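# Pull out and quarter-turn the nearest yellow foosball rod

## Task

Take the yellow rod closest to the right arm, draw it out to its full extent, rotate it by 90 degrees so the player figures on it are horizontal, and finish with neither arm (nor any camera cable) in contact with that rod.

## Robot and tools

Robot: two arms, left_arm and right_arm, each with six revolute joints and a two-finger gripper. In the scene frame the origin sits at table-top height, halfway between the nominal arm bases. +z points up, +x points out over the table, and left_arm is on the +y side. These are not image left and right. Calibrated bases in the scene frame: left_arm at (-0.028, +0.289, +0.027) m and right_arm at (-0.040, -0.349, +0.007) m, each nearly unrotated about z. Gripper poses and camera poses are reported in each arm's own base frame. A gripper's fingers point along its +z and close along its y. end_effector_position is the point between the pads, roughly 1 cm short of the fingertips.

Row layout: every row holds 14 numbers, all in [-1, 1], covering both arms even if only one moves. The first 7 are left_arm and the last 7 are right_arm. Within each arm the order is wrist pitch (joint4), shoulder (joint2), wrist yaw (joint5), wrist roll (joint6), elbow (joint3), waist (joint1), then gripper opening. The six joint numbers are offsets, not poses. They are measured from the Joint targets in force when the action or call begins, not from the previous row, so sending the same offset again moves the arm further. Scale: 1.0 equals 2.224 rad for waist, shoulder and elbow, and 8.485 rad for the three wrist joints. Stated joint ranges in rad: waist -2.618 to 3.054, shoulder 0.000 to 3.142, elbow 0.000 to 3.142, wrist pitch -1.571 to 1.571, wrist yaw -1.571 to 1.571, wrist roll -2.094 to 2.094. Real ends may differ by up to 0.059 rad. An action that pushes a joint more than 0.059 rad beyond its end is rejected for both arms. The opening number is absolute: +1 is fully open and -1 is closed. To leave a gripper unchanged, resend its current command; a 0 there is a real command. Zeros for an arm's joints simply re-command its Joint targets.

execute_actions(actions, cameras): actions is a list of actions. Each action is a table of up to 15 rows, one per control step of 1/30 s. If fewer rows are given, the last row is held until 15 steps are done. An empty list just reports state and images. cameras chooses images: omit it, send null or ["all"] for all, [] for none. An unknown name voids the call.

move(target, speed, blend, opening_speed, blocking, cameras): target is one 14-number row or a list of up to 15 rows. Every row's joint offsets count from the same starting Joint targets. All joints move together along paths lasting 0.5 to 10 s, and longer paths stop short. speed is the peak rad/s of the joint with the farthest to go, from 0.01 to 12.57, default 0.5; give one value or one per target. blend in rad rounds corners between listed targets; 0 stops at each. opening_speed, 0.2 or more per second on the -1..+1 scale, ramps the fingers. blocking=false returns after about 0.5 s while the motion continues. Paths do not avoid obstacles or the other arm. The extra "move:" line reports done, off_target (at rest but more than 0.035 rad from target), moving, held or fault, plus limits=held when steps were withheld. done does not mean nothing is touched.

wait(seconds 0 to 10) lets the scene run with commands held. stop brakes a running move and needs room to do so. zoom_image(camera, region=[x0,y0,x1,y1]) enlarges a region of at most 504x504 pixels in cam_left_wrist or cam_right_wrist, using the latest images. read_manual(section) returns licence text only. finished_scene(scene) ends the current scene; its argument is the current scene number. It cannot be undone.

Cameras: cam_left_wrist and cam_right_wrist are fisheye wrist cameras, 672x504, with calibration given in OpenCV conventions. The images may lag slightly behind motion.

Result lines: Joint positions and Joint velocities list each arm's joints in the row order, then the finger-pad gap (m; 0.094 is fully open). "within noise" means the arm is still. Joint targets is the base for the next offsets. Tool commands gives the present gripper commands. grip_measured is the finger opening on the command scale; it reads a little wide when empty and does not show a stop at contact. Joint torques use the same order; numbers 2, 5 and 6 wrap at ±28 N m. Action calls also list joint positions at some steps. Other lines: "joint sent to its limit"; "joint command not followed" (the clearance check altered targets); MOTOR HOT (75 °C) and OVER-TEMPERATURE FAULT (90 °C), after which that arm folds up and goes idle.

Motion limits: each step a joint target may lead its measured angle by at most 0.339 rad (big joints) or 2.2 rad (wrist). Targets that would place the gripper over 200 mm from its current spot are scaled back. Small turns may not start. Unfinished motion should be re-commanded.

Avoid: collisions or squeezing between the two arms, which can end the scene. Avoid fast impacts, strong pushes, and dropping or releasing a moving part. Avoid long stretched-out holds or pushes against something that cannot move, since these heat motors. To stop a push, command targets back past the current joint positions. Grip force is roughly 50 to 64 N per pad. Release by commanding an opening well above grip_measured. A camera cable resting on the rod counts as touching it.

Each tool is called after "Call:" by a JSON object that holds its "method" and its "body", one argument or row to a line.

## Session

Call:
{"method": "execute_actions", "body": {
  "actions": []
}}

Scene clock: 0.00 s.
left_arm: end_effector_position=(+0.4007, +0.0076, +0.1253) grip_measured=+1.000 end_effector_quat_wxyz=(+0.625, -0.028, +0.778, +0.057) | right_arm: end_effector_position=(+0.3999, -0.0295, +0.1148) grip_measured=+1.000 end_effector_quat_wxyz=(+0.608, +0.063, +0.791, -0.024)
Joint names: [wrist pitch, shoulder, wrist yaw, wrist roll, elbow, waist]
Joint positions: left_arm=[0.966 1.539 -0.191 0.014 0.356 -0.068 0.094] | right_arm=[0.914 1.54 0.071 0.059 0.363 -0.045 0.094]
Joint velocities: within noise
Joint torques (N m): no reading
Heat: left arm: 47 °C; right arm: 43 °C.
Joint targets: left_arm=[0.959 1.536 -0.192 0.014 0.359 -0.068] | right_arm=[0.904 1.537 0.071 0.060 0.366 -0.045]
Tool commands: left_gripper/opening=+1.0 right_gripper/opening=+1.0

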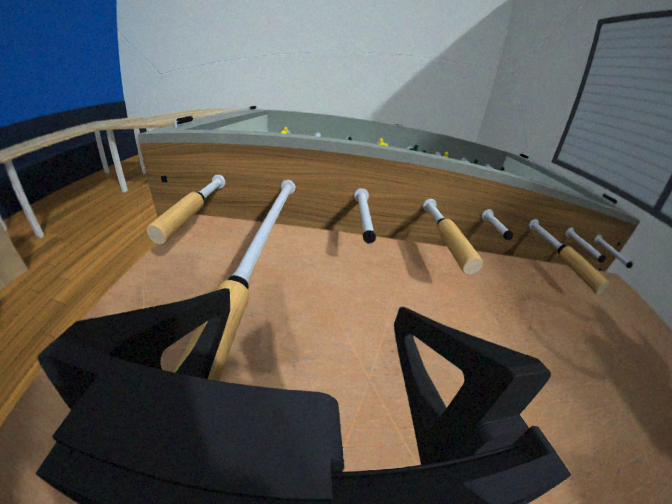

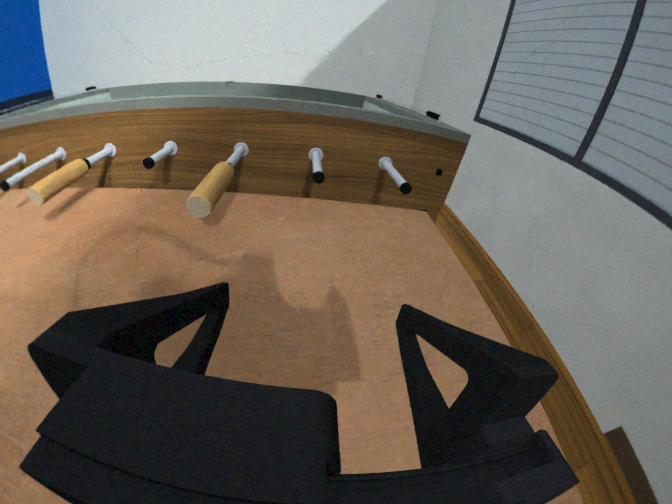

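Call:
{"method": "zoom_image", "body": {
  "camera": "cam_left_wrist",
  "region": [120, 90, 640, 290]
}}

Call:
{"method": "zoom_image", "body": {
  "camera": "cam_left_wrist",
  "region": [240, 90, 560, 290]
}}

Call:
{"method": "zoom_image", "body": {
  "camera": "cam_right_wrist",
  "region": [0, 60, 480, 230]
}}

Region (120, 90, 640, 290) is 520x200 pixels. A region can be at most 504 by 504 pixels.

Scaled by 1.575 from the camera's 672x504 image, which has a finer 960x720 frame.

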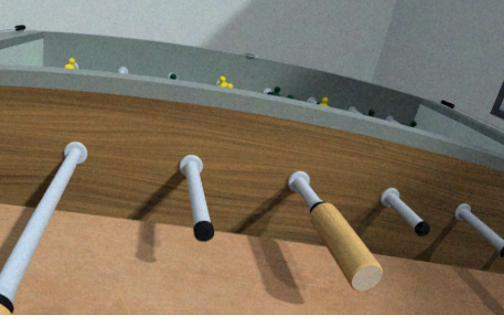

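Scaled by 1.050 from the camera's 672x504 image, which has a finer 960x720 frame.

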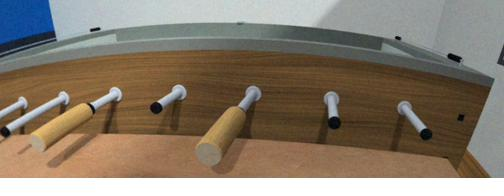

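Call:
{"method": "move", "body": {
  "target": [0,0,0,0,0,0,1,-0.0794,0,0,0,0.27,0,1],
  "speed": 1
}}

Call:
{"method": "zoom_image", "body": {
  "camera": "cam_right_wrist",
  "region": [0, 60, 480, 300]
}}

Scene clock: 83.80 s.
left_arm: end_effector_position=(+0.4007, +0.0076, +0.1253) grip_measured=+1.000 end_effector_quat_wxyz=(+0.625, -0.028, +0.778, +0.057) | right_arm: end_effector_position=(+0.4801, -0.0334, +0.2090) grip_measured=+1.000 end_effector_quat_wxyz=(+0.571, +0.063, +0.818, -0.026)
Joint names: [wrist pitch, shoulder, wrist yaw, wrist roll, elbow, waist]
Joint positions: left_arm=[0.966 1.539 -0.191 0.014 0.356 -0.068 0.094] | right_arm=[0.239 1.54 0.073 0.059 0.946 -0.045 0.094]
Joint velocities: within noise
Joint torques (N m): left_arm=[1.84 -6.34 -0.04 0.01 5.35 -0.08] | right_arm=[1.67 -6.32 0.04 0.01 8.79 0.05]
Heat: left arm: 46 °C; right arm: 43 °C.
Joint targets: left_arm=[0.959 1.536 -0.192 0.014 0.359 -0.068] | right_arm=[0.230 1.537 0.071 0.060 0.967 -0.045]
move: done
camera_calibration:
cam_right_wrist: T_world_to_cam=[[-0.116036, -0.981226, 0.15405, -0.0185892], [-0.698089, -0.0297611, -0.715393, 0.516361], [0.706546, -0.190552, -0.681529, -0.0853467], [0, 0, 0, 1]] pos_world=[0.41861, -0.0191357, 0.314098]

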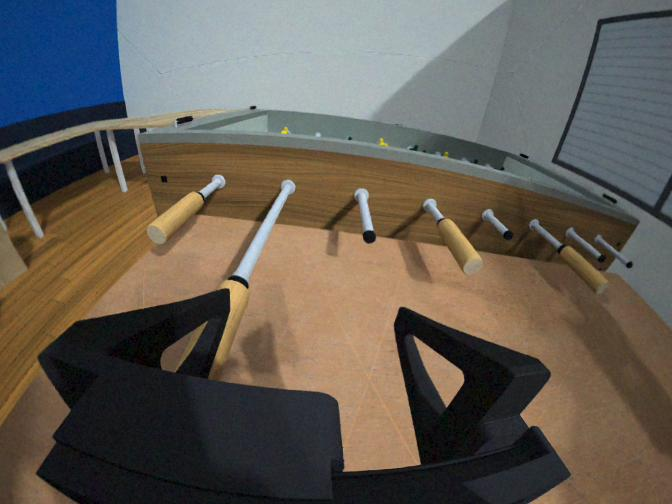

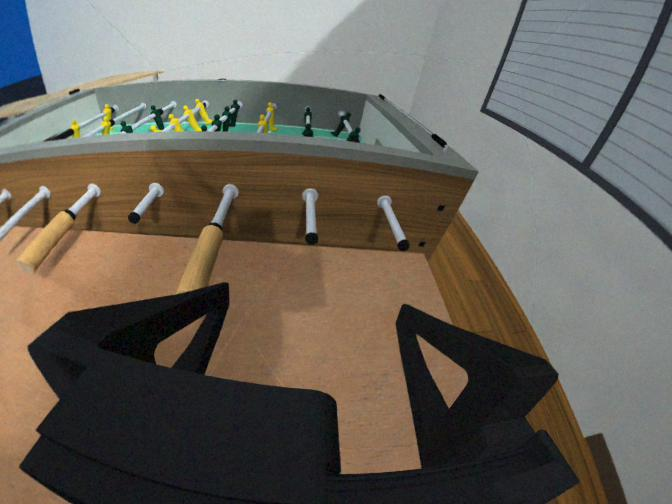

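Scaled by 1.050 from the camera's 672x504 image, which has a finer 960x720 frame.

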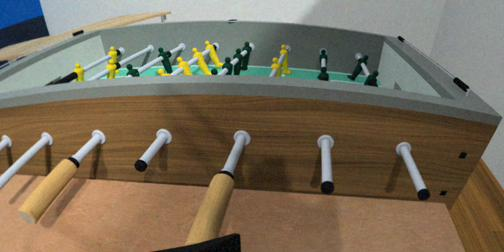

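Call:
{"method": "move", "body": {
  "target": [0,0,0,0,0,0,1,0.1544,0.3536,0.0232,-0.0071,-0.0862,0.1524,1],
  "speed": 1,
  "cameras": ["cam_right_wrist"]
}}

Scene clock: 98.47 s.
left_arm: end_effector_position=(+0.4007, +0.0076, +0.1253) grip_measured=+1.000 end_effector_quat_wxyz=(+0.625, -0.028, +0.778, +0.057) | right_arm: end_effector_position=(+0.5029, +0.1028, +0.0623) grip_measured=+1.000 end_effector_quat_wxyz=(+0.693, -0.011, +0.721, +0.006)
Joint names: [wrist pitch, shoulder, wrist yaw, wrist roll, elbow, waist]
Joint positions: left_arm=[0.966 1.539 -0.191 0.014 0.356 -0.068 0.094] | right_arm=[1.481 2.307 0.267 0.004 0.785 0.291 0.094]
Joint velocities: within noise
Joint torques (N m): left_arm=[1.85 -6.39 -0.04 0.01 5.31 -0.06] | right_arm=[2.26 -7.57 0.05 -0.05 2.73 0.27]
Heat: left arm: 45 °C; right arm: 44 °C.
Joint targets: left_arm=[0.959 1.536 -0.192 0.014 0.359 -0.068] | right_arm=[1.540 2.324 0.268 0.000 0.775 0.294]
move: off_target (right_arm); right_arm: the wrist pitch is farthest, 0.059 rad from its target
camera_calibration:
cam_right_wrist: T_world_to_cam=[[-0.0179366, -0.982264, 0.186646, 0.0890701], [-0.430843, -0.160862, -0.887974, 0.321184], [0.902248, -0.0963423, -0.420316, -0.299834], [0, 0, 0, 1]] pos_world=[0.410503, 0.11027, 0.142553]
Images, in order (width x height): cam_right_wrist 672x504.

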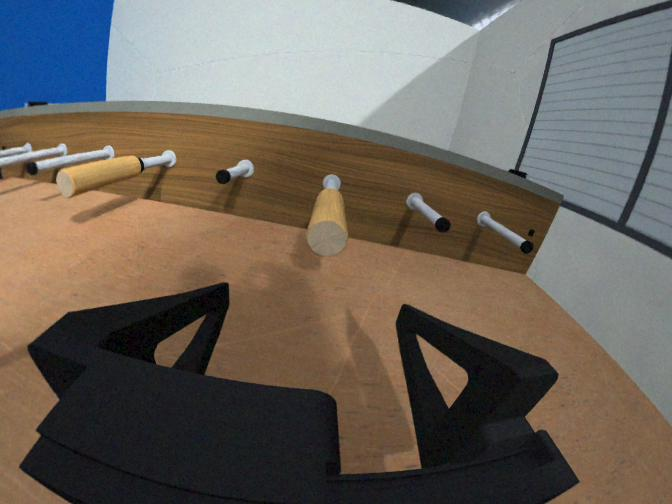

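Call:
{"method": "move", "body": {
  "target": [0,0,0,0,0,0,1,-0.0496,0.1093,-0.0062,0,0.3026,-0.0356,1],
  "speed": 0.8,
  "cameras": ["cam_right_wrist"]
}}

Call:
{"method": "move", "body": {
  "target": [0,0,0,0,0,0,1,0,0,0,0,0,0,0.2],
  "opening_speed": 1.5,
  "cameras": ["cam_right_wrist"]
}}

Call:
{"method": "zoom_image", "body": {
  "camera": "cam_right_wrist",
  "region": [200, 200, 450, 400]
}}

Scene clock: 121.97 s.
left_arm: end_effector_position=(+0.4007, +0.0076, +0.1253) grip_measured=+1.000 end_effector_quat_wxyz=(+0.625, -0.028, +0.778, +0.057) | right_arm: end_effector_position=(+0.6365, +0.1022, +0.0796) grip_measured=+1.000 end_effector_quat_wxyz=(+0.714, +0.007, +0.700, -0.001)
Joint names: [wrist pitch, shoulder, wrist yaw, wrist roll, elbow, waist]
Joint positions: left_arm=[0.966 1.539 -0.191 0.014 0.356 -0.068 0.094] | right_arm=[1.135 2.54 0.231 0.004 1.426 0.221 0.094]
Joint velocities: within noise
Joint torques (N m): left_arm=[1.83 -6.34 -0.05 0.01 5.34 -0.03] | right_arm=[1.6 -9.95 -0.15 -0.04 7.2 -0.54]
Heat: left arm: 45 °C; right arm: 48 °C.
Joint targets: left_arm=[0.959 1.536 -0.192 0.014 0.359 -0.068] | right_arm=[1.120 2.567 0.215 0.000 1.448 0.215]
move: done
camera_calibration:
cam_right_wrist: T_world_to_cam=[[-0.0627324, -0.983655, 0.168785, 0.117771], [-0.381864, -0.132593, -0.914658, 0.362031], [0.922087, -0.121832, -0.367305, -0.427361], [0, 0, 0, 1]] pos_world=[0.539698, 0.111782, 0.154284]
Images, in order (width x height): cam_right_wrist 672x504.

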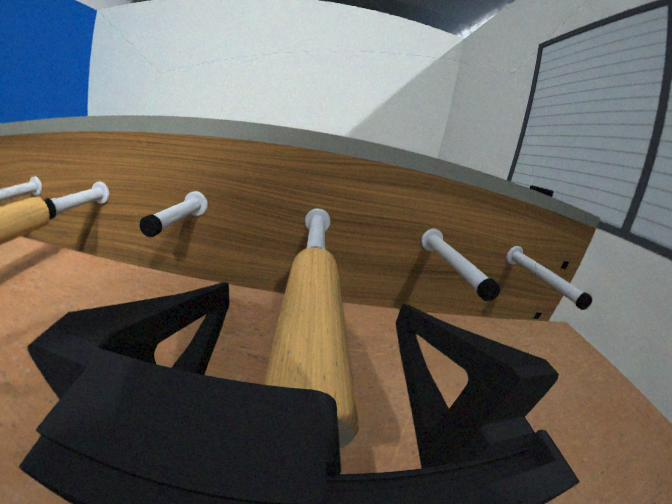

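Scene clock: 122.73 s.
left_arm: end_effector_position=(+0.4007, +0.0076, +0.1253) grip_measured=+1.000 end_effector_quat_wxyz=(+0.625, -0.028, +0.778, +0.057) | right_arm: end_effector_position=(+0.6365, +0.1023, +0.0794) grip_measured=+0.202 end_effector_quat_wxyz=(+0.714, +0.006, +0.700, -0.001)
Joint names: [wrist pitch, shoulder, wrist yaw, wrist roll, elbow, waist]
Joint positions: left_arm=[0.966 1.539 -0.191 0.014 0.356 -0.068 0.094] | right_arm=[1.134 2.54 0.231 0.004 1.426 0.221 0.056]
Joint velocities: within noise
Joint torques (N m): left_arm=[1.84 -6.34 -0.05 0.01 5.39 -0.03] | right_arm=[1.59 -9.95 -0.13 -0.04 7.21 -0.55]
Heat: left arm: 45 °C; right arm: 48 °C.
Joint targets: left_arm=[0.959 1.536 -0.192 0.014 0.359 -0.068] | right_arm=[1.119 2.567 0.215 0.000 1.448 0.215]
move: done
camera_calibration:
cam_right_wrist: T_world_to_cam=[[-0.0622351, -0.983649, 0.169002, 0.117491], [-0.38243, -0.132904, -0.914376, 0.362275], [0.921886, -0.121538, -0.367906, -0.427322], [0, 0, 0, 1]] pos_world=[0.5398, 0.111782, 0.154185]
Images, in order (width x height): cam_right_wrist 672x504.

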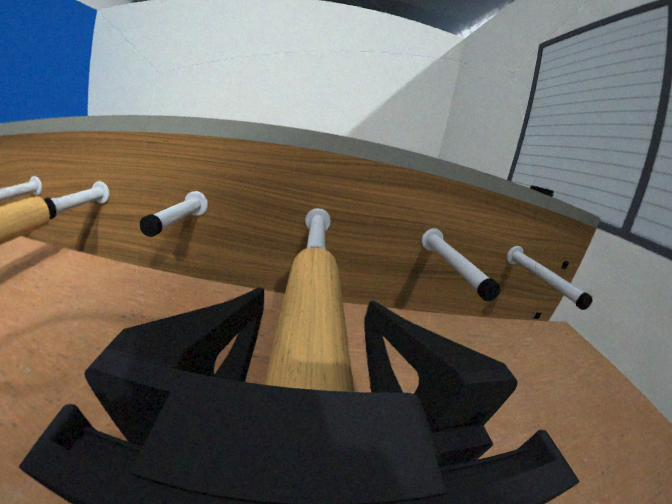

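Scaled by 2.016 from the camera's 672x504 image, which has a finer 960x720 frame.

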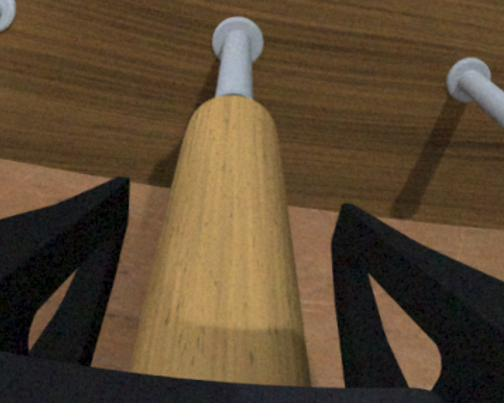

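Call:
{"method": "move", "body": {
  "target": [
    [0,0,0,0,0,0,1,-0.0018,0.0121,-0.0019,0,0.0099,-0.0027,0.2],
    [0,0,0,0,0,0,1,-0.0018,0.0121,-0.0019,0,0.0099,-0.0027,-0.55]
  ],
  "opening_speed": 1,
  "cameras": ["cam_right_wrist"]
}}

Scene clock: 134.87 s.
left_arm: end_effector_position=(+0.4007, +0.0076, +0.1253) grip_measured=+1.000 end_effector_quat_wxyz=(+0.625, -0.028, +0.778, +0.057) | right_arm: end_effector_position=(+0.6391, +0.1023, +0.0651) grip_measured=-0.314 end_effector_quat_wxyz=(+0.705, +0.001, +0.710, +0.001)
Joint names: [wrist pitch, shoulder, wrist yaw, wrist roll, elbow, waist]
Joint positions: left_arm=[0.966 1.539 -0.191 0.014 0.356 -0.068 0.094] | right_arm=[1.117 2.568 0.216 0.004 1.444 0.216 0.032]
Joint velocities: within noise
Joint torques (N m): left_arm=[1.83 -6.37 -0.04 0.01 5.34 -0.03] | right_arm=[1.62 -10.13 -0.14 -0.04 7.49 -0.64]
Heat: left arm: 45 °C; right arm: 46 °C.
Joint targets: left_arm=[0.959 1.536 -0.192 0.014 0.359 -0.068] | right_arm=[1.104 2.594 0.199 0.000 1.470 0.209]
move: done
camera_calibration:
cam_right_wrist: T_world_to_cam=[[-0.0475441, -0.983177, 0.176357, 0.110191], [-0.405071, -0.14241, -0.903126, 0.364879], [0.913048, -0.114376, -0.391486, -0.428576], [0, 0, 0, 1]] pos_world=[0.544351, 0.111281, 0.142317]
Images, in order (width x height): cam_right_wrist 672x504.

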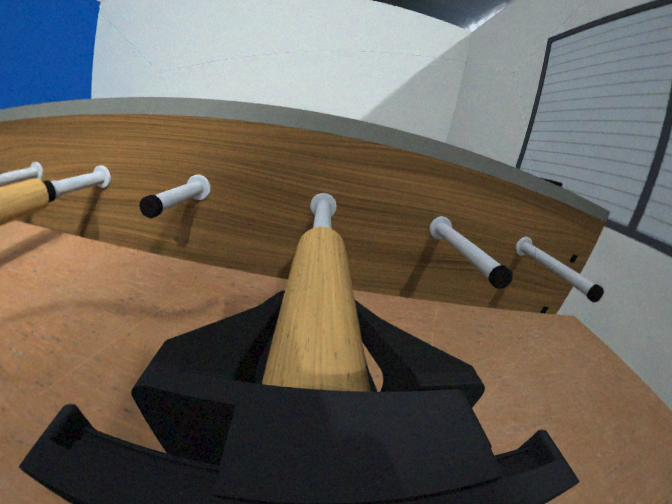

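Call:
{"method": "move", "body": {
  "target": [0,0,0,0,0,0,1,0,0,0,0.187,0,0,-0.55],
  "speed": 1.5,
  "cameras": ["cam_right_wrist"]
}}

Call:
{"method": "move", "body": {
  "target": [
    [0,0,0,0,0,0,1,0,0,0,0,0,0,-0.05],
    [0,0,0,0,0,0,1,0,0,0,-0.187,0,0,-0.05]
  ],
  "speed": 1.5,
  "cameras": ["cam_right_wrist"]
}}

Scene clock: 148.47 s.
left_arm: end_effector_position=(+0.4007, +0.0076, +0.1253) grip_measured=+1.000 end_effector_quat_wxyz=(+0.625, -0.028, +0.778, +0.057) | right_arm: end_effector_position=(+0.6404, +0.1076, +0.0749) grip_measured=-0.314 end_effector_quat_wxyz=(+0.498, +0.487, +0.499, +0.515)
Joint names: [wrist pitch, shoulder, wrist yaw, wrist roll, elbow, waist]
Joint positions: left_arm=[0.966 1.539 -0.191 0.014 0.356 -0.068 0.094] | right_arm=[1.144 2.568 0.188 1.57 1.452 0.216 0.032]
Joint velocities: within noise
Joint torques (N m): left_arm=[1.85 -6.37 -0.05 0.02 5.38 -0.03] | right_arm=[1.37 -10.15 0.15 0.17 6.93 -0.64]
Heat: left arm: 45 °C; right arm: 45 °C.
Joint targets: left_arm=[0.959 1.536 -0.192 0.014 0.359 -0.068] | right_arm=[1.104 2.594 0.199 1.587 1.470 0.209]
move: off_target (right_arm); right_arm: the wrist pitch is farthest, 0.040 rad from its target
camera_calibration:
cam_right_wrist: T_world_to_cam=[[-0.0172284, -0.174351, -0.984533, 0.0942486], [-0.420222, 0.894753, -0.151098, 0.216786], [0.907258, 0.411119, -0.0886812, -0.500794], [0, 0, 0, 1]] pos_world=[0.547071, 0.028349, 0.0811357]
Images, in order (width x height): cam_right_wrist 672x504.

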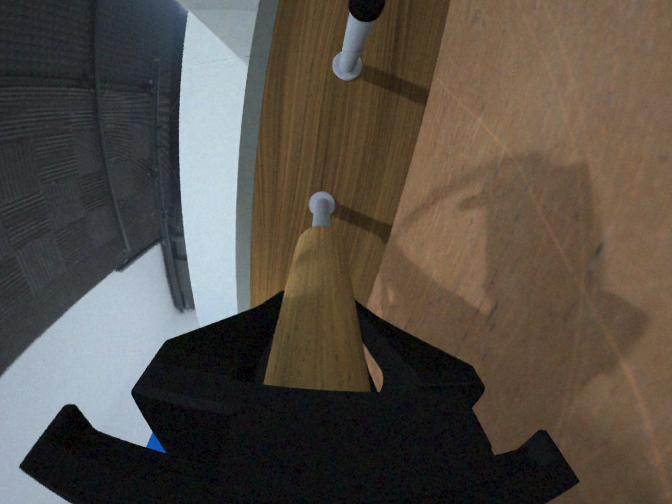

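Scene clock: 151.10 s.
left_arm: end_effector_position=(+0.4007, +0.0076, +0.1253) grip_measured=+1.000 end_effector_quat_wxyz=(+0.625, -0.028, +0.778, +0.057) | right_arm: end_effector_position=(+0.6406, +0.1052, +0.0683) grip_measured=-0.052 end_effector_quat_wxyz=(+0.707, -0.003, +0.707, +0.007)
Joint names: [wrist pitch, shoulder, wrist yaw, wrist roll, elbow, waist]
Joint positions: left_arm=[0.966 1.539 -0.191 0.014 0.356 -0.068 0.094] | right_arm=[1.117 2.568 0.201 0.006 1.452 0.216 0.045]
Joint velocities: within noise
Joint torques (N m): left_arm=[1.84 -6.37 -0.05 0 5.33 -0.02] | right_arm=[1.62 -10.15 0.02 -0.08 6.94 -0.64]
Heat: left arm: 45 °C; right arm: 45 °C.
Joint targets: left_arm=[0.959 1.536 -0.192 0.014 0.359 -0.068] | right_arm=[1.104 2.594 0.199 0.000 1.470 0.209]
move: done
camera_calibration:
cam_right_wrist: T_world_to_cam=[[-0.0345609, -0.984417, 0.172422, 0.104665], [-0.395873, -0.144928, -0.906797, 0.363382], [0.917655, -0.0995969, -0.384695, -0.433218], [0, 0, 0, 1]] pos_world=[0.545015, 0.112551, 0.14481]
Images, in order (width x height): cam_right_wrist 672x504.

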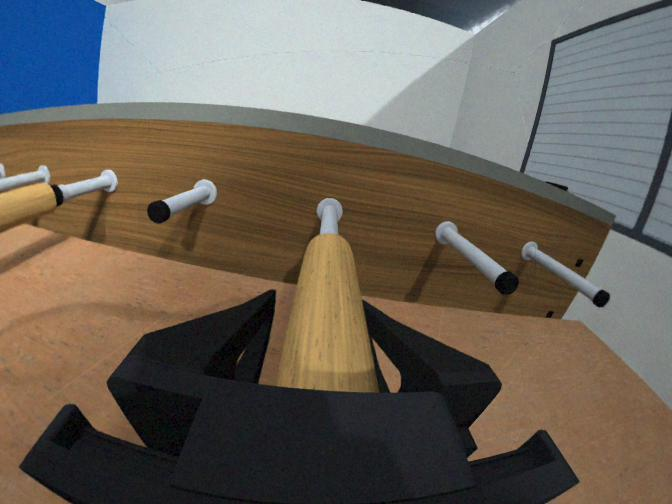

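Call:
{"method": "move", "body": {
  "target": [
    [0,0,0,0,0,0,1,0,0,0,0,0,0,-0.55],
    [0,0,0,0,0,0,1,0.0280,-0.0764,0.0079,0,-0.1826,0.0256,-0.55],
    [0,0,0,0,0,0,1,0.02,-0.1978,0.0150,0,-0.3413,0.0544,-0.55]
  ],
  "speed": 0.6,
  "cameras": ["cam_right_wrist","cam_left_wrist"]
}}

Scene clock: 180.50 s.
left_arm: end_effector_position=(+0.4007, +0.0076, +0.1253) grip_measured=+1.000 end_effector_quat_wxyz=(+0.625, -0.028, +0.778, +0.057) | right_arm: end_effector_position=(+0.5045, +0.1030, +0.0633) grip_measured=-0.307 end_effector_quat_wxyz=(+0.653, -0.015, +0.757, -0.016)
Joint names: [wrist pitch, shoulder, wrist yaw, wrist roll, elbow, waist]
Joint positions: left_arm=[0.966 1.539 -0.191 0.014 0.356 -0.068 0.094] | right_arm=[1.249 2.199 0.306 0.002 0.794 0.304 0.033]
Joint velocities: within noise
Joint torques (N m): left_arm=[1.84 -6.37 -0.04 0 5.34 -0.03] | right_arm=[1.95 -12.45 0.3 -0.02 -1.98 2.33]
Heat: left arm: 44 °C; right arm: 46 °C.
Joint targets: left_arm=[0.959 1.536 -0.192 0.014 0.359 -0.068] | right_arm=[1.274 2.154 0.327 0.000 0.711 0.330]
move: off_target (right_arm); right_arm: the elbow is farthest, 0.083 rad from its target
camera_calibration:
cam_right_wrist: T_world_to_cam=[[-0.0210094, -0.973663, 0.227022, 0.0872451], [-0.528058, -0.182009, -0.829474, 0.37032], [0.848948, -0.137308, -0.510327, -0.263998], [0, 0, 0, 1]] pos_world=[0.421504, 0.1161, 0.152639]

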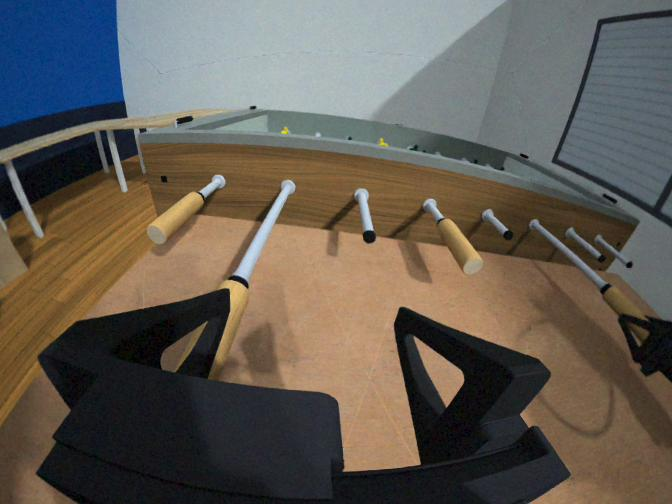

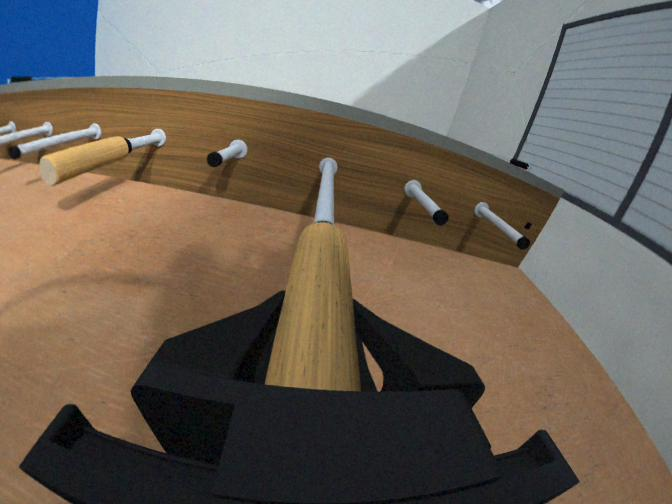

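Call:
{"method": "move", "body": {
  "target": [0,0,0,0,0,0,1,-0.006,-0.048,0.0035,0,-0.049,0.0153,-0.55],
  "speed": 0.5,
  "cameras": ["cam_right_wrist"]
}}

Scene clock: 193.80 s.
left_arm: end_effector_position=(+0.4007, +0.0076, +0.1253) grip_measured=+1.000 end_effector_quat_wxyz=(+0.625, -0.028, +0.778, +0.057) | right_arm: end_effector_position=(+0.5024, +0.1024, +0.0676) grip_measured=-0.308 end_effector_quat_wxyz=(+0.636, -0.020, +0.771, -0.021)
Joint names: [wrist pitch, shoulder, wrist yaw, wrist roll, elbow, waist]
Joint positions: left_arm=[0.966 1.539 -0.191 0.014 0.356 -0.068 0.094] | right_arm=[1.146 2.138 0.306 0.002 0.79 0.304 0.032]
Joint velocities: within noise
Joint torques (N m): left_arm=[1.83 -6.37 -0.05 0 5.37 -0.02] | right_arm=[2.42 -16.12 0.63 -0.02 -9.94 5.38]
Heat: left arm: 44 °C; right arm: 46 °C.
Joint targets: left_arm=[0.959 1.536 -0.192 0.014 0.359 -0.068] | right_arm=[1.223 2.047 0.356 0.000 0.602 0.364]
move: off_target (right_arm); right_arm: the elbow is farthest, 0.188 rad from its target
camera_calibration:
cam_right_wrist: T_world_to_cam=[[-0.0107446, -0.970467, 0.240994, 0.0792143], [-0.563761, -0.193173, -0.80303, 0.390011], [0.825868, -0.144492, -0.545036, -0.24555], [0, 0, 0, 1]] pos_world=[0.423516, 0.116735, 0.160267]
Images, in order (width x height): cam_right_wrist 672x504.

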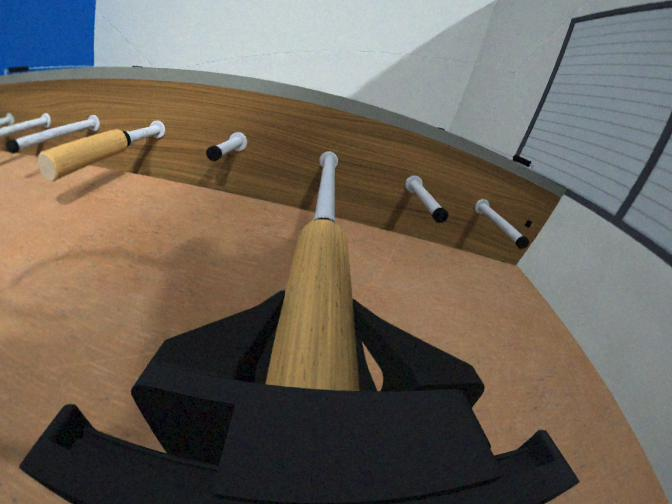

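Call:
{"method": "move", "body": {
  "target": [
    [0,0,0,0,0,0,1,-0.011,0.0526,-0.0059,0,0.0935,-0.027,-0.55],
    [0,0,0,0,0,0,1,-0.011,0.0526,-0.0059,0,0.0935,-0.027,0.4],
    [0,0,0,0,0,0,1,-0.099,-0.172,-0.0059,0,0.1385,-0.027,0.4]
  ],
  "speed": 0.6,
  "cameras": ["cam_right_wrist"]
}}

Call:
{"method": "zoom_image", "body": {
  "camera": "cam_right_wrist",
  "region": [200, 40, 504, 240]
}}

Scene clock: 219.30 s.
left_arm: end_effector_position=(+0.4007, +0.0076, +0.1253) grip_measured=+1.000 end_effector_quat_wxyz=(+0.625, -0.028, +0.778, +0.057) | right_arm: end_effector_position=(+0.4782, +0.0933, +0.1552) grip_measured=+0.398 end_effector_quat_wxyz=(+0.559, -0.040, +0.827, -0.043)
Joint names: [wrist pitch, shoulder, wrist yaw, wrist roll, elbow, waist]
Joint positions: left_arm=[0.966 1.539 -0.191 0.014 0.356 -0.068 0.094] | right_arm=[0.391 1.678 0.307 0.002 0.887 0.301 0.066]
Joint velocities: within noise
Joint torques (N m): left_arm=[1.85 -6.37 -0.04 0 5.31 -0.06] | right_arm=[1.63 -7.99 0.11 -0.02 8.47 0.28]
Heat: left arm: 44 °C; right arm: 51 °C.
Joint targets: left_arm=[0.959 1.536 -0.192 0.014 0.359 -0.068] | right_arm=[0.383 1.664 0.306 0.000 0.910 0.304]
move: done
camera_calibration:
cam_right_wrist: T_world_to_cam=[[0.0372375, -0.954364, 0.296316, 0.0159522], [-0.704787, -0.235296, -0.669262, 0.495547], [0.708441, -0.183918, -0.681385, -0.0980384], [0, 0, 0, 1]] pos_world=[0.418115, 0.113793, 0.260122]
Images, in order (width x height): cam_right_wrist 672x504.

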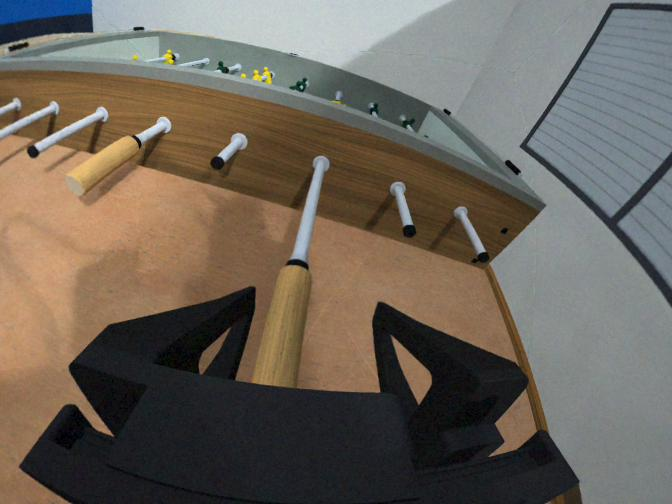

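Scaled by 1.658 from the camera's 672x504 image, which has a finer 960x720 frame.

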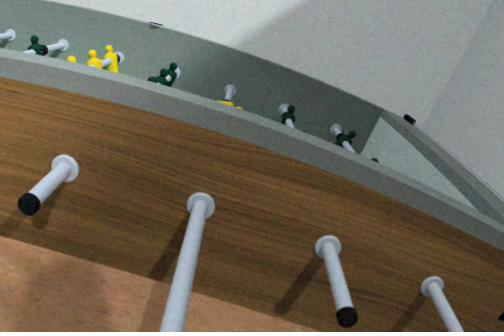

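Call:
{"method": "move", "body": {
  "target": [0,0,0,0,0,0,1,-0.12,0,0,0,0.27,0,0.4],
  "speed": 1,
  "cameras": ["cam_right_wrist"]
}}

Call:
{"method": "zoom_image", "body": {
  "camera": "cam_right_wrist",
  "region": [200, 0, 504, 200]
}}

Scene clock: 228.70 s.
left_arm: end_effector_position=(+0.4007, +0.0076, +0.1253) grip_measured=+1.000 end_effector_quat_wxyz=(+0.625, -0.028, +0.778, +0.057) | right_arm: end_effector_position=(+0.4593, +0.0874, +0.2174) grip_measured=+0.398 end_effector_quat_wxyz=(+0.381, -0.082, +0.917, -0.086)
Joint names: [wrist pitch, shoulder, wrist yaw, wrist roll, elbow, waist]
Joint positions: left_arm=[0.966 1.539 -0.191 0.014 0.356 -0.068 0.094] | right_arm=[-0.623 1.678 0.307 0.001 1.484 0.301 0.066]
Joint velocities: within noise
Joint torques (N m): left_arm=[1.83 -6.35 -0.05 0.01 5.33 -0.03] | right_arm=[1.28 -8.44 0.18 -0.01 9.2 0.28]
Heat: left arm: 44 °C; right arm: 49 °C.
Joint targets: left_arm=[0.959 1.536 -0.192 0.014 0.359 -0.068] | right_arm=[-0.635 1.664 0.306 0.000 1.510 0.304]
move: done
camera_calibration:
cam_right_wrist: T_world_to_cam=[[0.172356, -0.912301, 0.371484, -0.0894277], [-0.902784, -0.297165, -0.310924, 0.540972], [0.394049, -0.28178, -0.874829, 0.151666], [0, 0, 0, 1]] pos_world=[0.444031, 0.12191, 0.334105]
Images, in order (width x height): cam_right_wrist 672x504.

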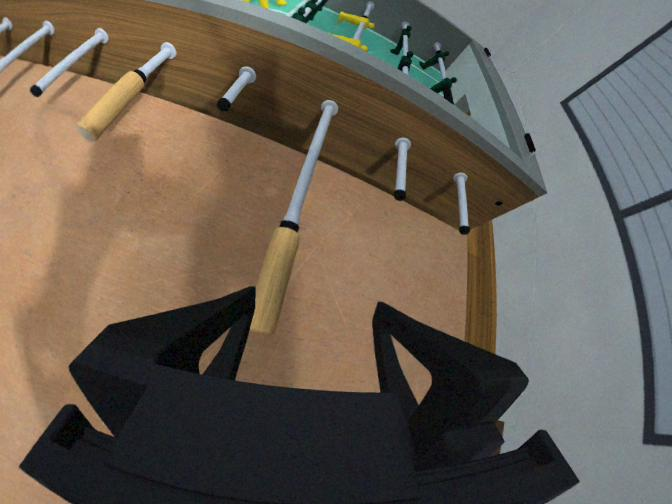

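Scaled by 1.658 from the camera's 672x504 image, which has a finer 960x720 frame.

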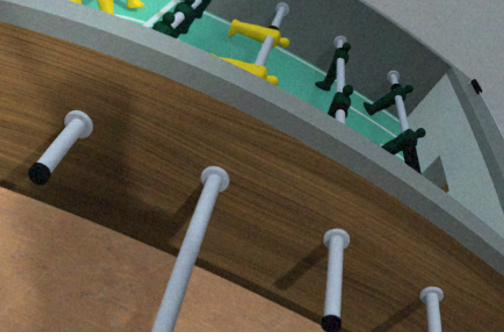

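Call:
{"method": "finished_scene", "body": {
  "scene": 1
}}

The scene is finished: the task was done.


## Next scene

The same job, from a new start.

Call:
{"method": "execute_actions", "body": {
  "actions": []
}}

Scene clock: 0.00 s.
left_arm: end_effector_position=(+0.3899, -0.0004, +0.1147) grip_measured=+1.000 end_effector_quat_wxyz=(+0.609, -0.026, +0.793, +0.006) | right_arm: end_effector_position=(+0.3960, -0.0474, +0.1154) grip_measured=+1.000 end_effector_quat_wxyz=(+0.595, +0.094, +0.794, -0.086)
Joint names: [wrist pitch, shoulder, wrist yaw, wrist roll, elbow, waist]
Joint positions: left_arm=[0.911 1.495 -0.08 -0.043 0.322 -0.04 0.094] | right_arm=[0.848 1.518 0.234 0.044 0.38 -0.018 0.094]
Joint velocities: within noise
Joint torques (N m): no reading
Heat: left arm: 42 °C; right arm: 40 °C.
Joint targets: left_arm=[0.899 1.493 -0.081 -0.042 0.324 -0.040] | right_arm=[0.837 1.515 0.234 0.045 0.383 -0.018]
Tool commands: left_gripper/opening=+1.0 right_gripper/opening=+1.0
camera_calibration:
cam_left_wrist: T_world_to_cam=[[0.0222135, -0.980285, 0.196335, -0.0420869], [-0.593611, -0.170951, -0.786385, 0.357186], [0.804446, -0.0990782, -0.585705, -0.125405], [0, 0, 0, 1]] pos_world=[0.313846, 0.00737939, 0.215698]
cam_right_wrist: T_world_to_cam=[[-0.244005, -0.947103, 0.208463, 0.0183839], [-0.655393, 0.00260904, -0.755284, 0.379511], [0.714788, -0.320918, -0.621361, -0.108823], [0, 0, 0, 1]] pos_world=[0.331, -0.0185021, 0.215188]

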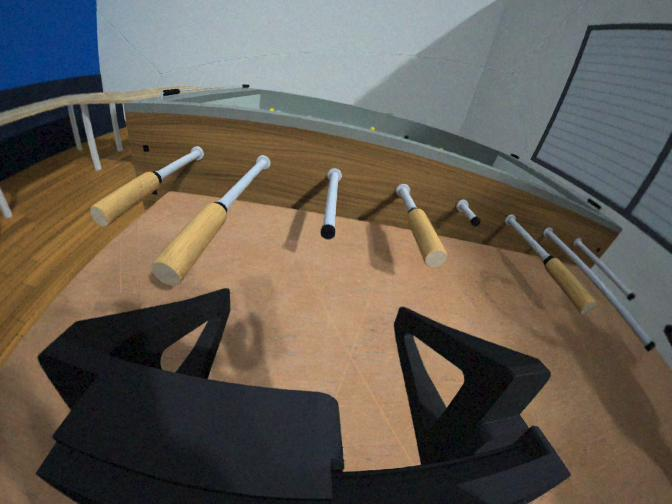

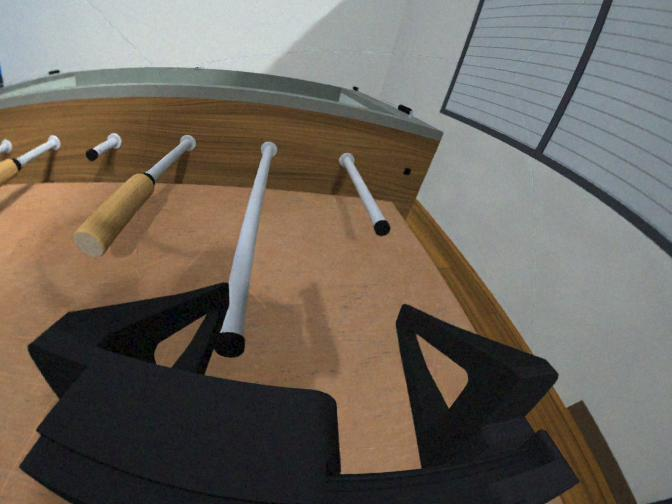

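Call:
{"method": "move", "body": {
  "target": [0,0,0,0,0,0,1,0.0164,0.2882,0.0303,-0.0053,0.35,0.1839,0.7],
  "speed": 1.2,
  "cameras": ["cam_right_wrist"]
}}

Scene clock: 28.73 s.
left_arm: end_effector_position=(+0.3899, -0.0004, +0.1147) grip_measured=+1.000 end_effector_quat_wxyz=(+0.609, -0.026, +0.793, +0.006) | right_arm: end_effector_position=(+0.5587, +0.1451, +0.1589) grip_measured=+0.702 end_effector_quat_wxyz=(+0.695, +0.028, +0.717, -0.037)
Joint names: [wrist pitch, shoulder, wrist yaw, wrist roll, elbow, waist]
Joint positions: left_arm=[0.911 1.495 -0.08 -0.043 0.322 -0.04 0.094] | right_arm=[0.969 2.137 0.49 0.004 1.133 0.398 0.08]
Joint velocities: within noise
Joint torques (N m): left_arm=[1.87 -5.76 -0.02 0.02 5.31 -0.05] | right_arm=[1.81 -8.58 0.05 -0.04 8.02 -0.61]
Heat: left arm: 42 °C; right arm: 42 °C.
Joint targets: left_arm=[0.899 1.493 -0.081 -0.042 0.324 -0.040] | right_arm=[0.976 2.156 0.491 0.000 1.161 0.391]
move: done
camera_calibration:
cam_right_wrist: T_world_to_cam=[[-0.133217, -0.972245, 0.192337, 0.175605], [-0.43936, -0.116021, -0.890787, 0.43645], [0.888378, -0.203174, -0.411709, -0.283636], [0, 0, 0, 1]] pos_world=[0.467128, 0.163741, 0.238233]
Images, in order (width x height): cam_right_wrist 672x504.

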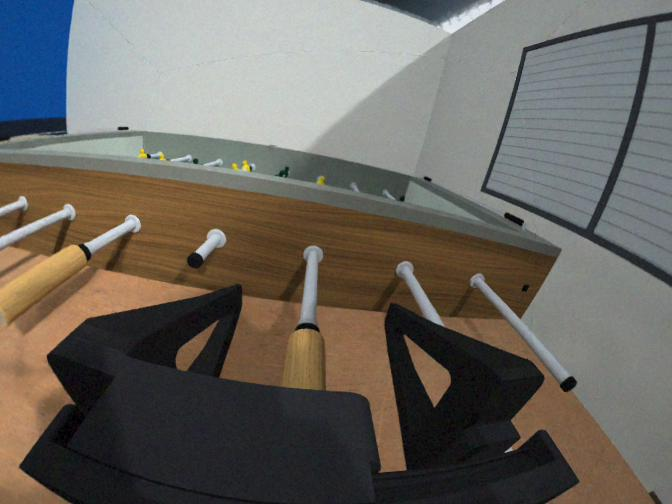

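Call:
{"method": "move", "body": {
  "target": [
    [0,0,0,0,0,0,1,0.0361,0.1366,-0.0043,0,0.001,-0.005,0.7],
    [0,0,0,0,0,0,1,0.0361,0.1366,-0.0043,0,0.001,-0.005,-0.55],
    [0,0,0,0,0,0,1,0.0361,0.1366,-0.0043,-0.187,0.001,-0.005,-0.05],
    [0,0,0,0,0,0,1,0.0361,0.1366,-0.0043,0,0.001,-0.005,-0.55],
    [0,0,0,0,0,0,1,0.0433,0.0686,0.0045,0,-0.1227,0.0288,-0.55],
    [0,0,0,0,0,0,1,0.0344,-0.022,0.0159,0,-0.2289,0.0751,-0.55]
  ],
  "speed": [0.7,1,2,2.5,0.7,0.6],
  "opening_speed": 1.5,
  "cameras": ["cam_right_wrist"]
}}

Scene clock: 67.57 s.
left_arm: end_effector_position=(+0.3899, -0.0004, +0.1147) grip_measured=+1.000 end_effector_quat_wxyz=(+0.609, -0.026, +0.793, +0.006) | right_arm: end_effector_position=(+0.4767, +0.1468, +0.0658) grip_measured=-0.311 end_effector_quat_wxyz=(+0.648, -0.007, +0.759, -0.059)
Joint names: [wrist pitch, shoulder, wrist yaw, wrist roll, elbow, waist]
Joint positions: left_arm=[0.911 1.495 -0.08 -0.043 0.322 -0.04 0.094] | right_arm=[1.21 2.174 0.563 -0.002 0.782 0.489 0.032]
Joint velocities: within noise
Joint torques (N m): left_arm=[1.88 -5.78 -0.03 0.01 5.33 -0.06] | right_arm=[2.21 -14.12 0.8 0.02 -5.74 6.26]
Heat: left arm: 42 °C; right arm: 44 °C.
Joint targets: left_arm=[0.899 1.493 -0.081 -0.042 0.324 -0.040] | right_arm=[1.268 2.107 0.626 0.000 0.653 0.558]
move: off_target (right_arm); target 3's new numbers were sent with right_arm's wrist yaw 0.048 rad from that target; right_arm: the elbow is farthest, 0.130 rad from its target
camera_calibration:
cam_right_wrist: T_world_to_cam=[[-0.0851289, -0.956543, 0.278888, 0.153427], [-0.54683, -0.18913, -0.815602, 0.374833], [0.832904, -0.221936, -0.506966, -0.213335], [0, 0, 0, 1]] pos_world=[0.395719, 0.170305, 0.154772]
Images, in order (width x height): cam_right_wrist 672x504.

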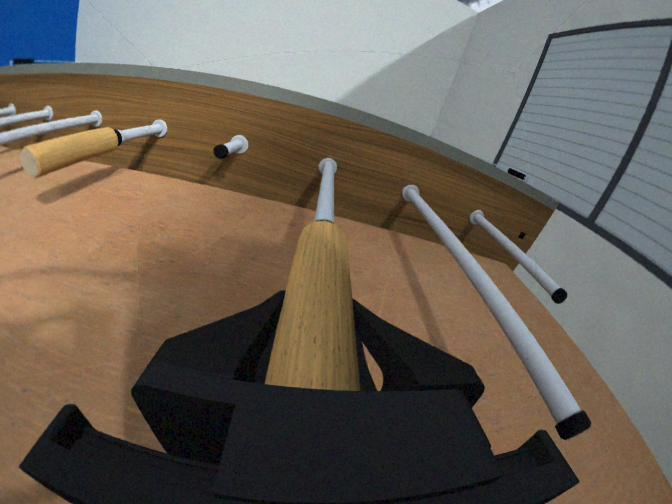

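Call:
{"method": "move", "body": {
  "target": [
    [0,0,0,0,0,0,1,-0.0084,0.0418,-0.0074,0,0.067,-0.031,-0.55],
    [0,0,0,0,0,0,1,-0.0084,0.0418,-0.0074,0,0.067,-0.031,0.4],
    [0,0,0,0,0,0,1,-0.0964,-0.1828,-0.0074,0,0.112,-0.031,0.4],
    [0,0,0,0,0,0,1,-0.2164,-0.1828,-0.0074,0,0.382,-0.031,0.4]
  ],
  "speed": [0.8,0.8,0.9,1.5],
  "cameras": ["cam_right_wrist"]
}}

Call:
{"method": "zoom_image", "body": {
  "camera": "cam_right_wrist",
  "region": [200, 0, 504, 200]
}}

Scene clock: 79.70 s.
left_arm: end_effector_position=(+0.3899, -0.0004, +0.1147) grip_measured=+1.000 end_effector_quat_wxyz=(+0.609, -0.026, +0.793, +0.006) | right_arm: end_effector_position=(+0.4549, +0.1333, +0.2231) grip_measured=+0.398 end_effector_quat_wxyz=(+0.416, -0.111, +0.888, -0.161)
Joint names: [wrist pitch, shoulder, wrist yaw, wrist roll, elbow, waist]
Joint positions: left_arm=[0.911 1.495 -0.08 -0.043 0.322 -0.04 0.094] | right_arm=[-0.554 1.712 0.562 0.001 1.474 0.485 0.066]
Joint velocities: within noise
Joint torques (N m): left_arm=[1.89 -5.79 -0.02 0.01 5.34 -0.03] | right_arm=[1.2 -8.62 0.31 0 9.17 0.42]
Heat: left arm: 42 °C; right arm: 45 °C.
Joint targets: left_arm=[0.899 1.493 -0.081 -0.042 0.324 -0.040] | right_arm=[-0.568 1.700 0.564 0.000 1.502 0.489]
move: done
camera_calibration:
cam_right_wrist: T_world_to_cam=[[0.135537, -0.839, 0.526981, -0.076713], [-0.870213, -0.355093, -0.341523, 0.552016], [0.473665, -0.412297, -0.778237, 0.131027], [0, 0, 0, 1]] pos_world=[0.428706, 0.185677, 0.330923]
Images, in order (width x height): cam_right_wrist 672x504.

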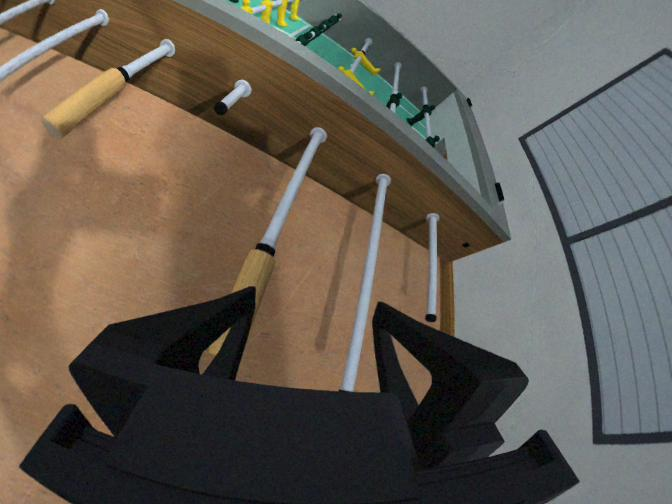

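Scaled by 1.658 from the camera's 672x504 image, which has a finer 960x720 frame.

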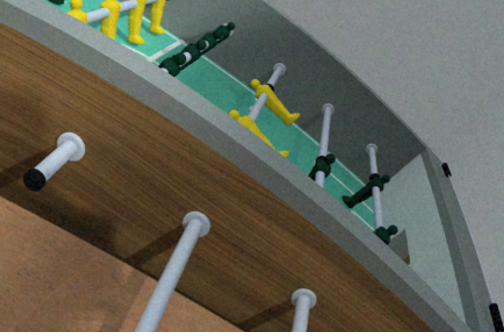

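Call:
{"method": "zoom_image", "body": {
  "camera": "cam_right_wrist",
  "region": [320, 20, 420, 120]
}}

Scaled by 5.040 from the camera's 672x504 image, which has a finer 960x720 frame.

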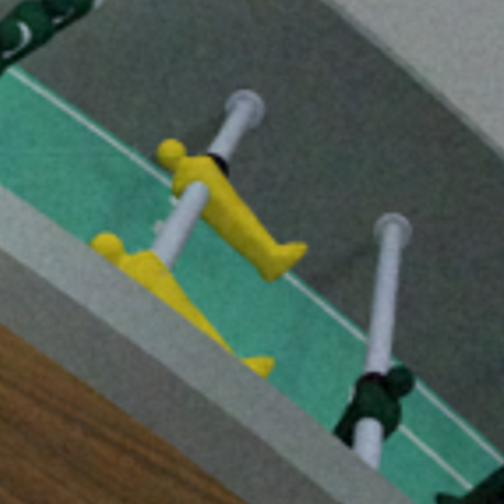

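Call:
{"method": "finished_scene", "body": {
  "scene": 2
}}

The scene is finished: the task was done.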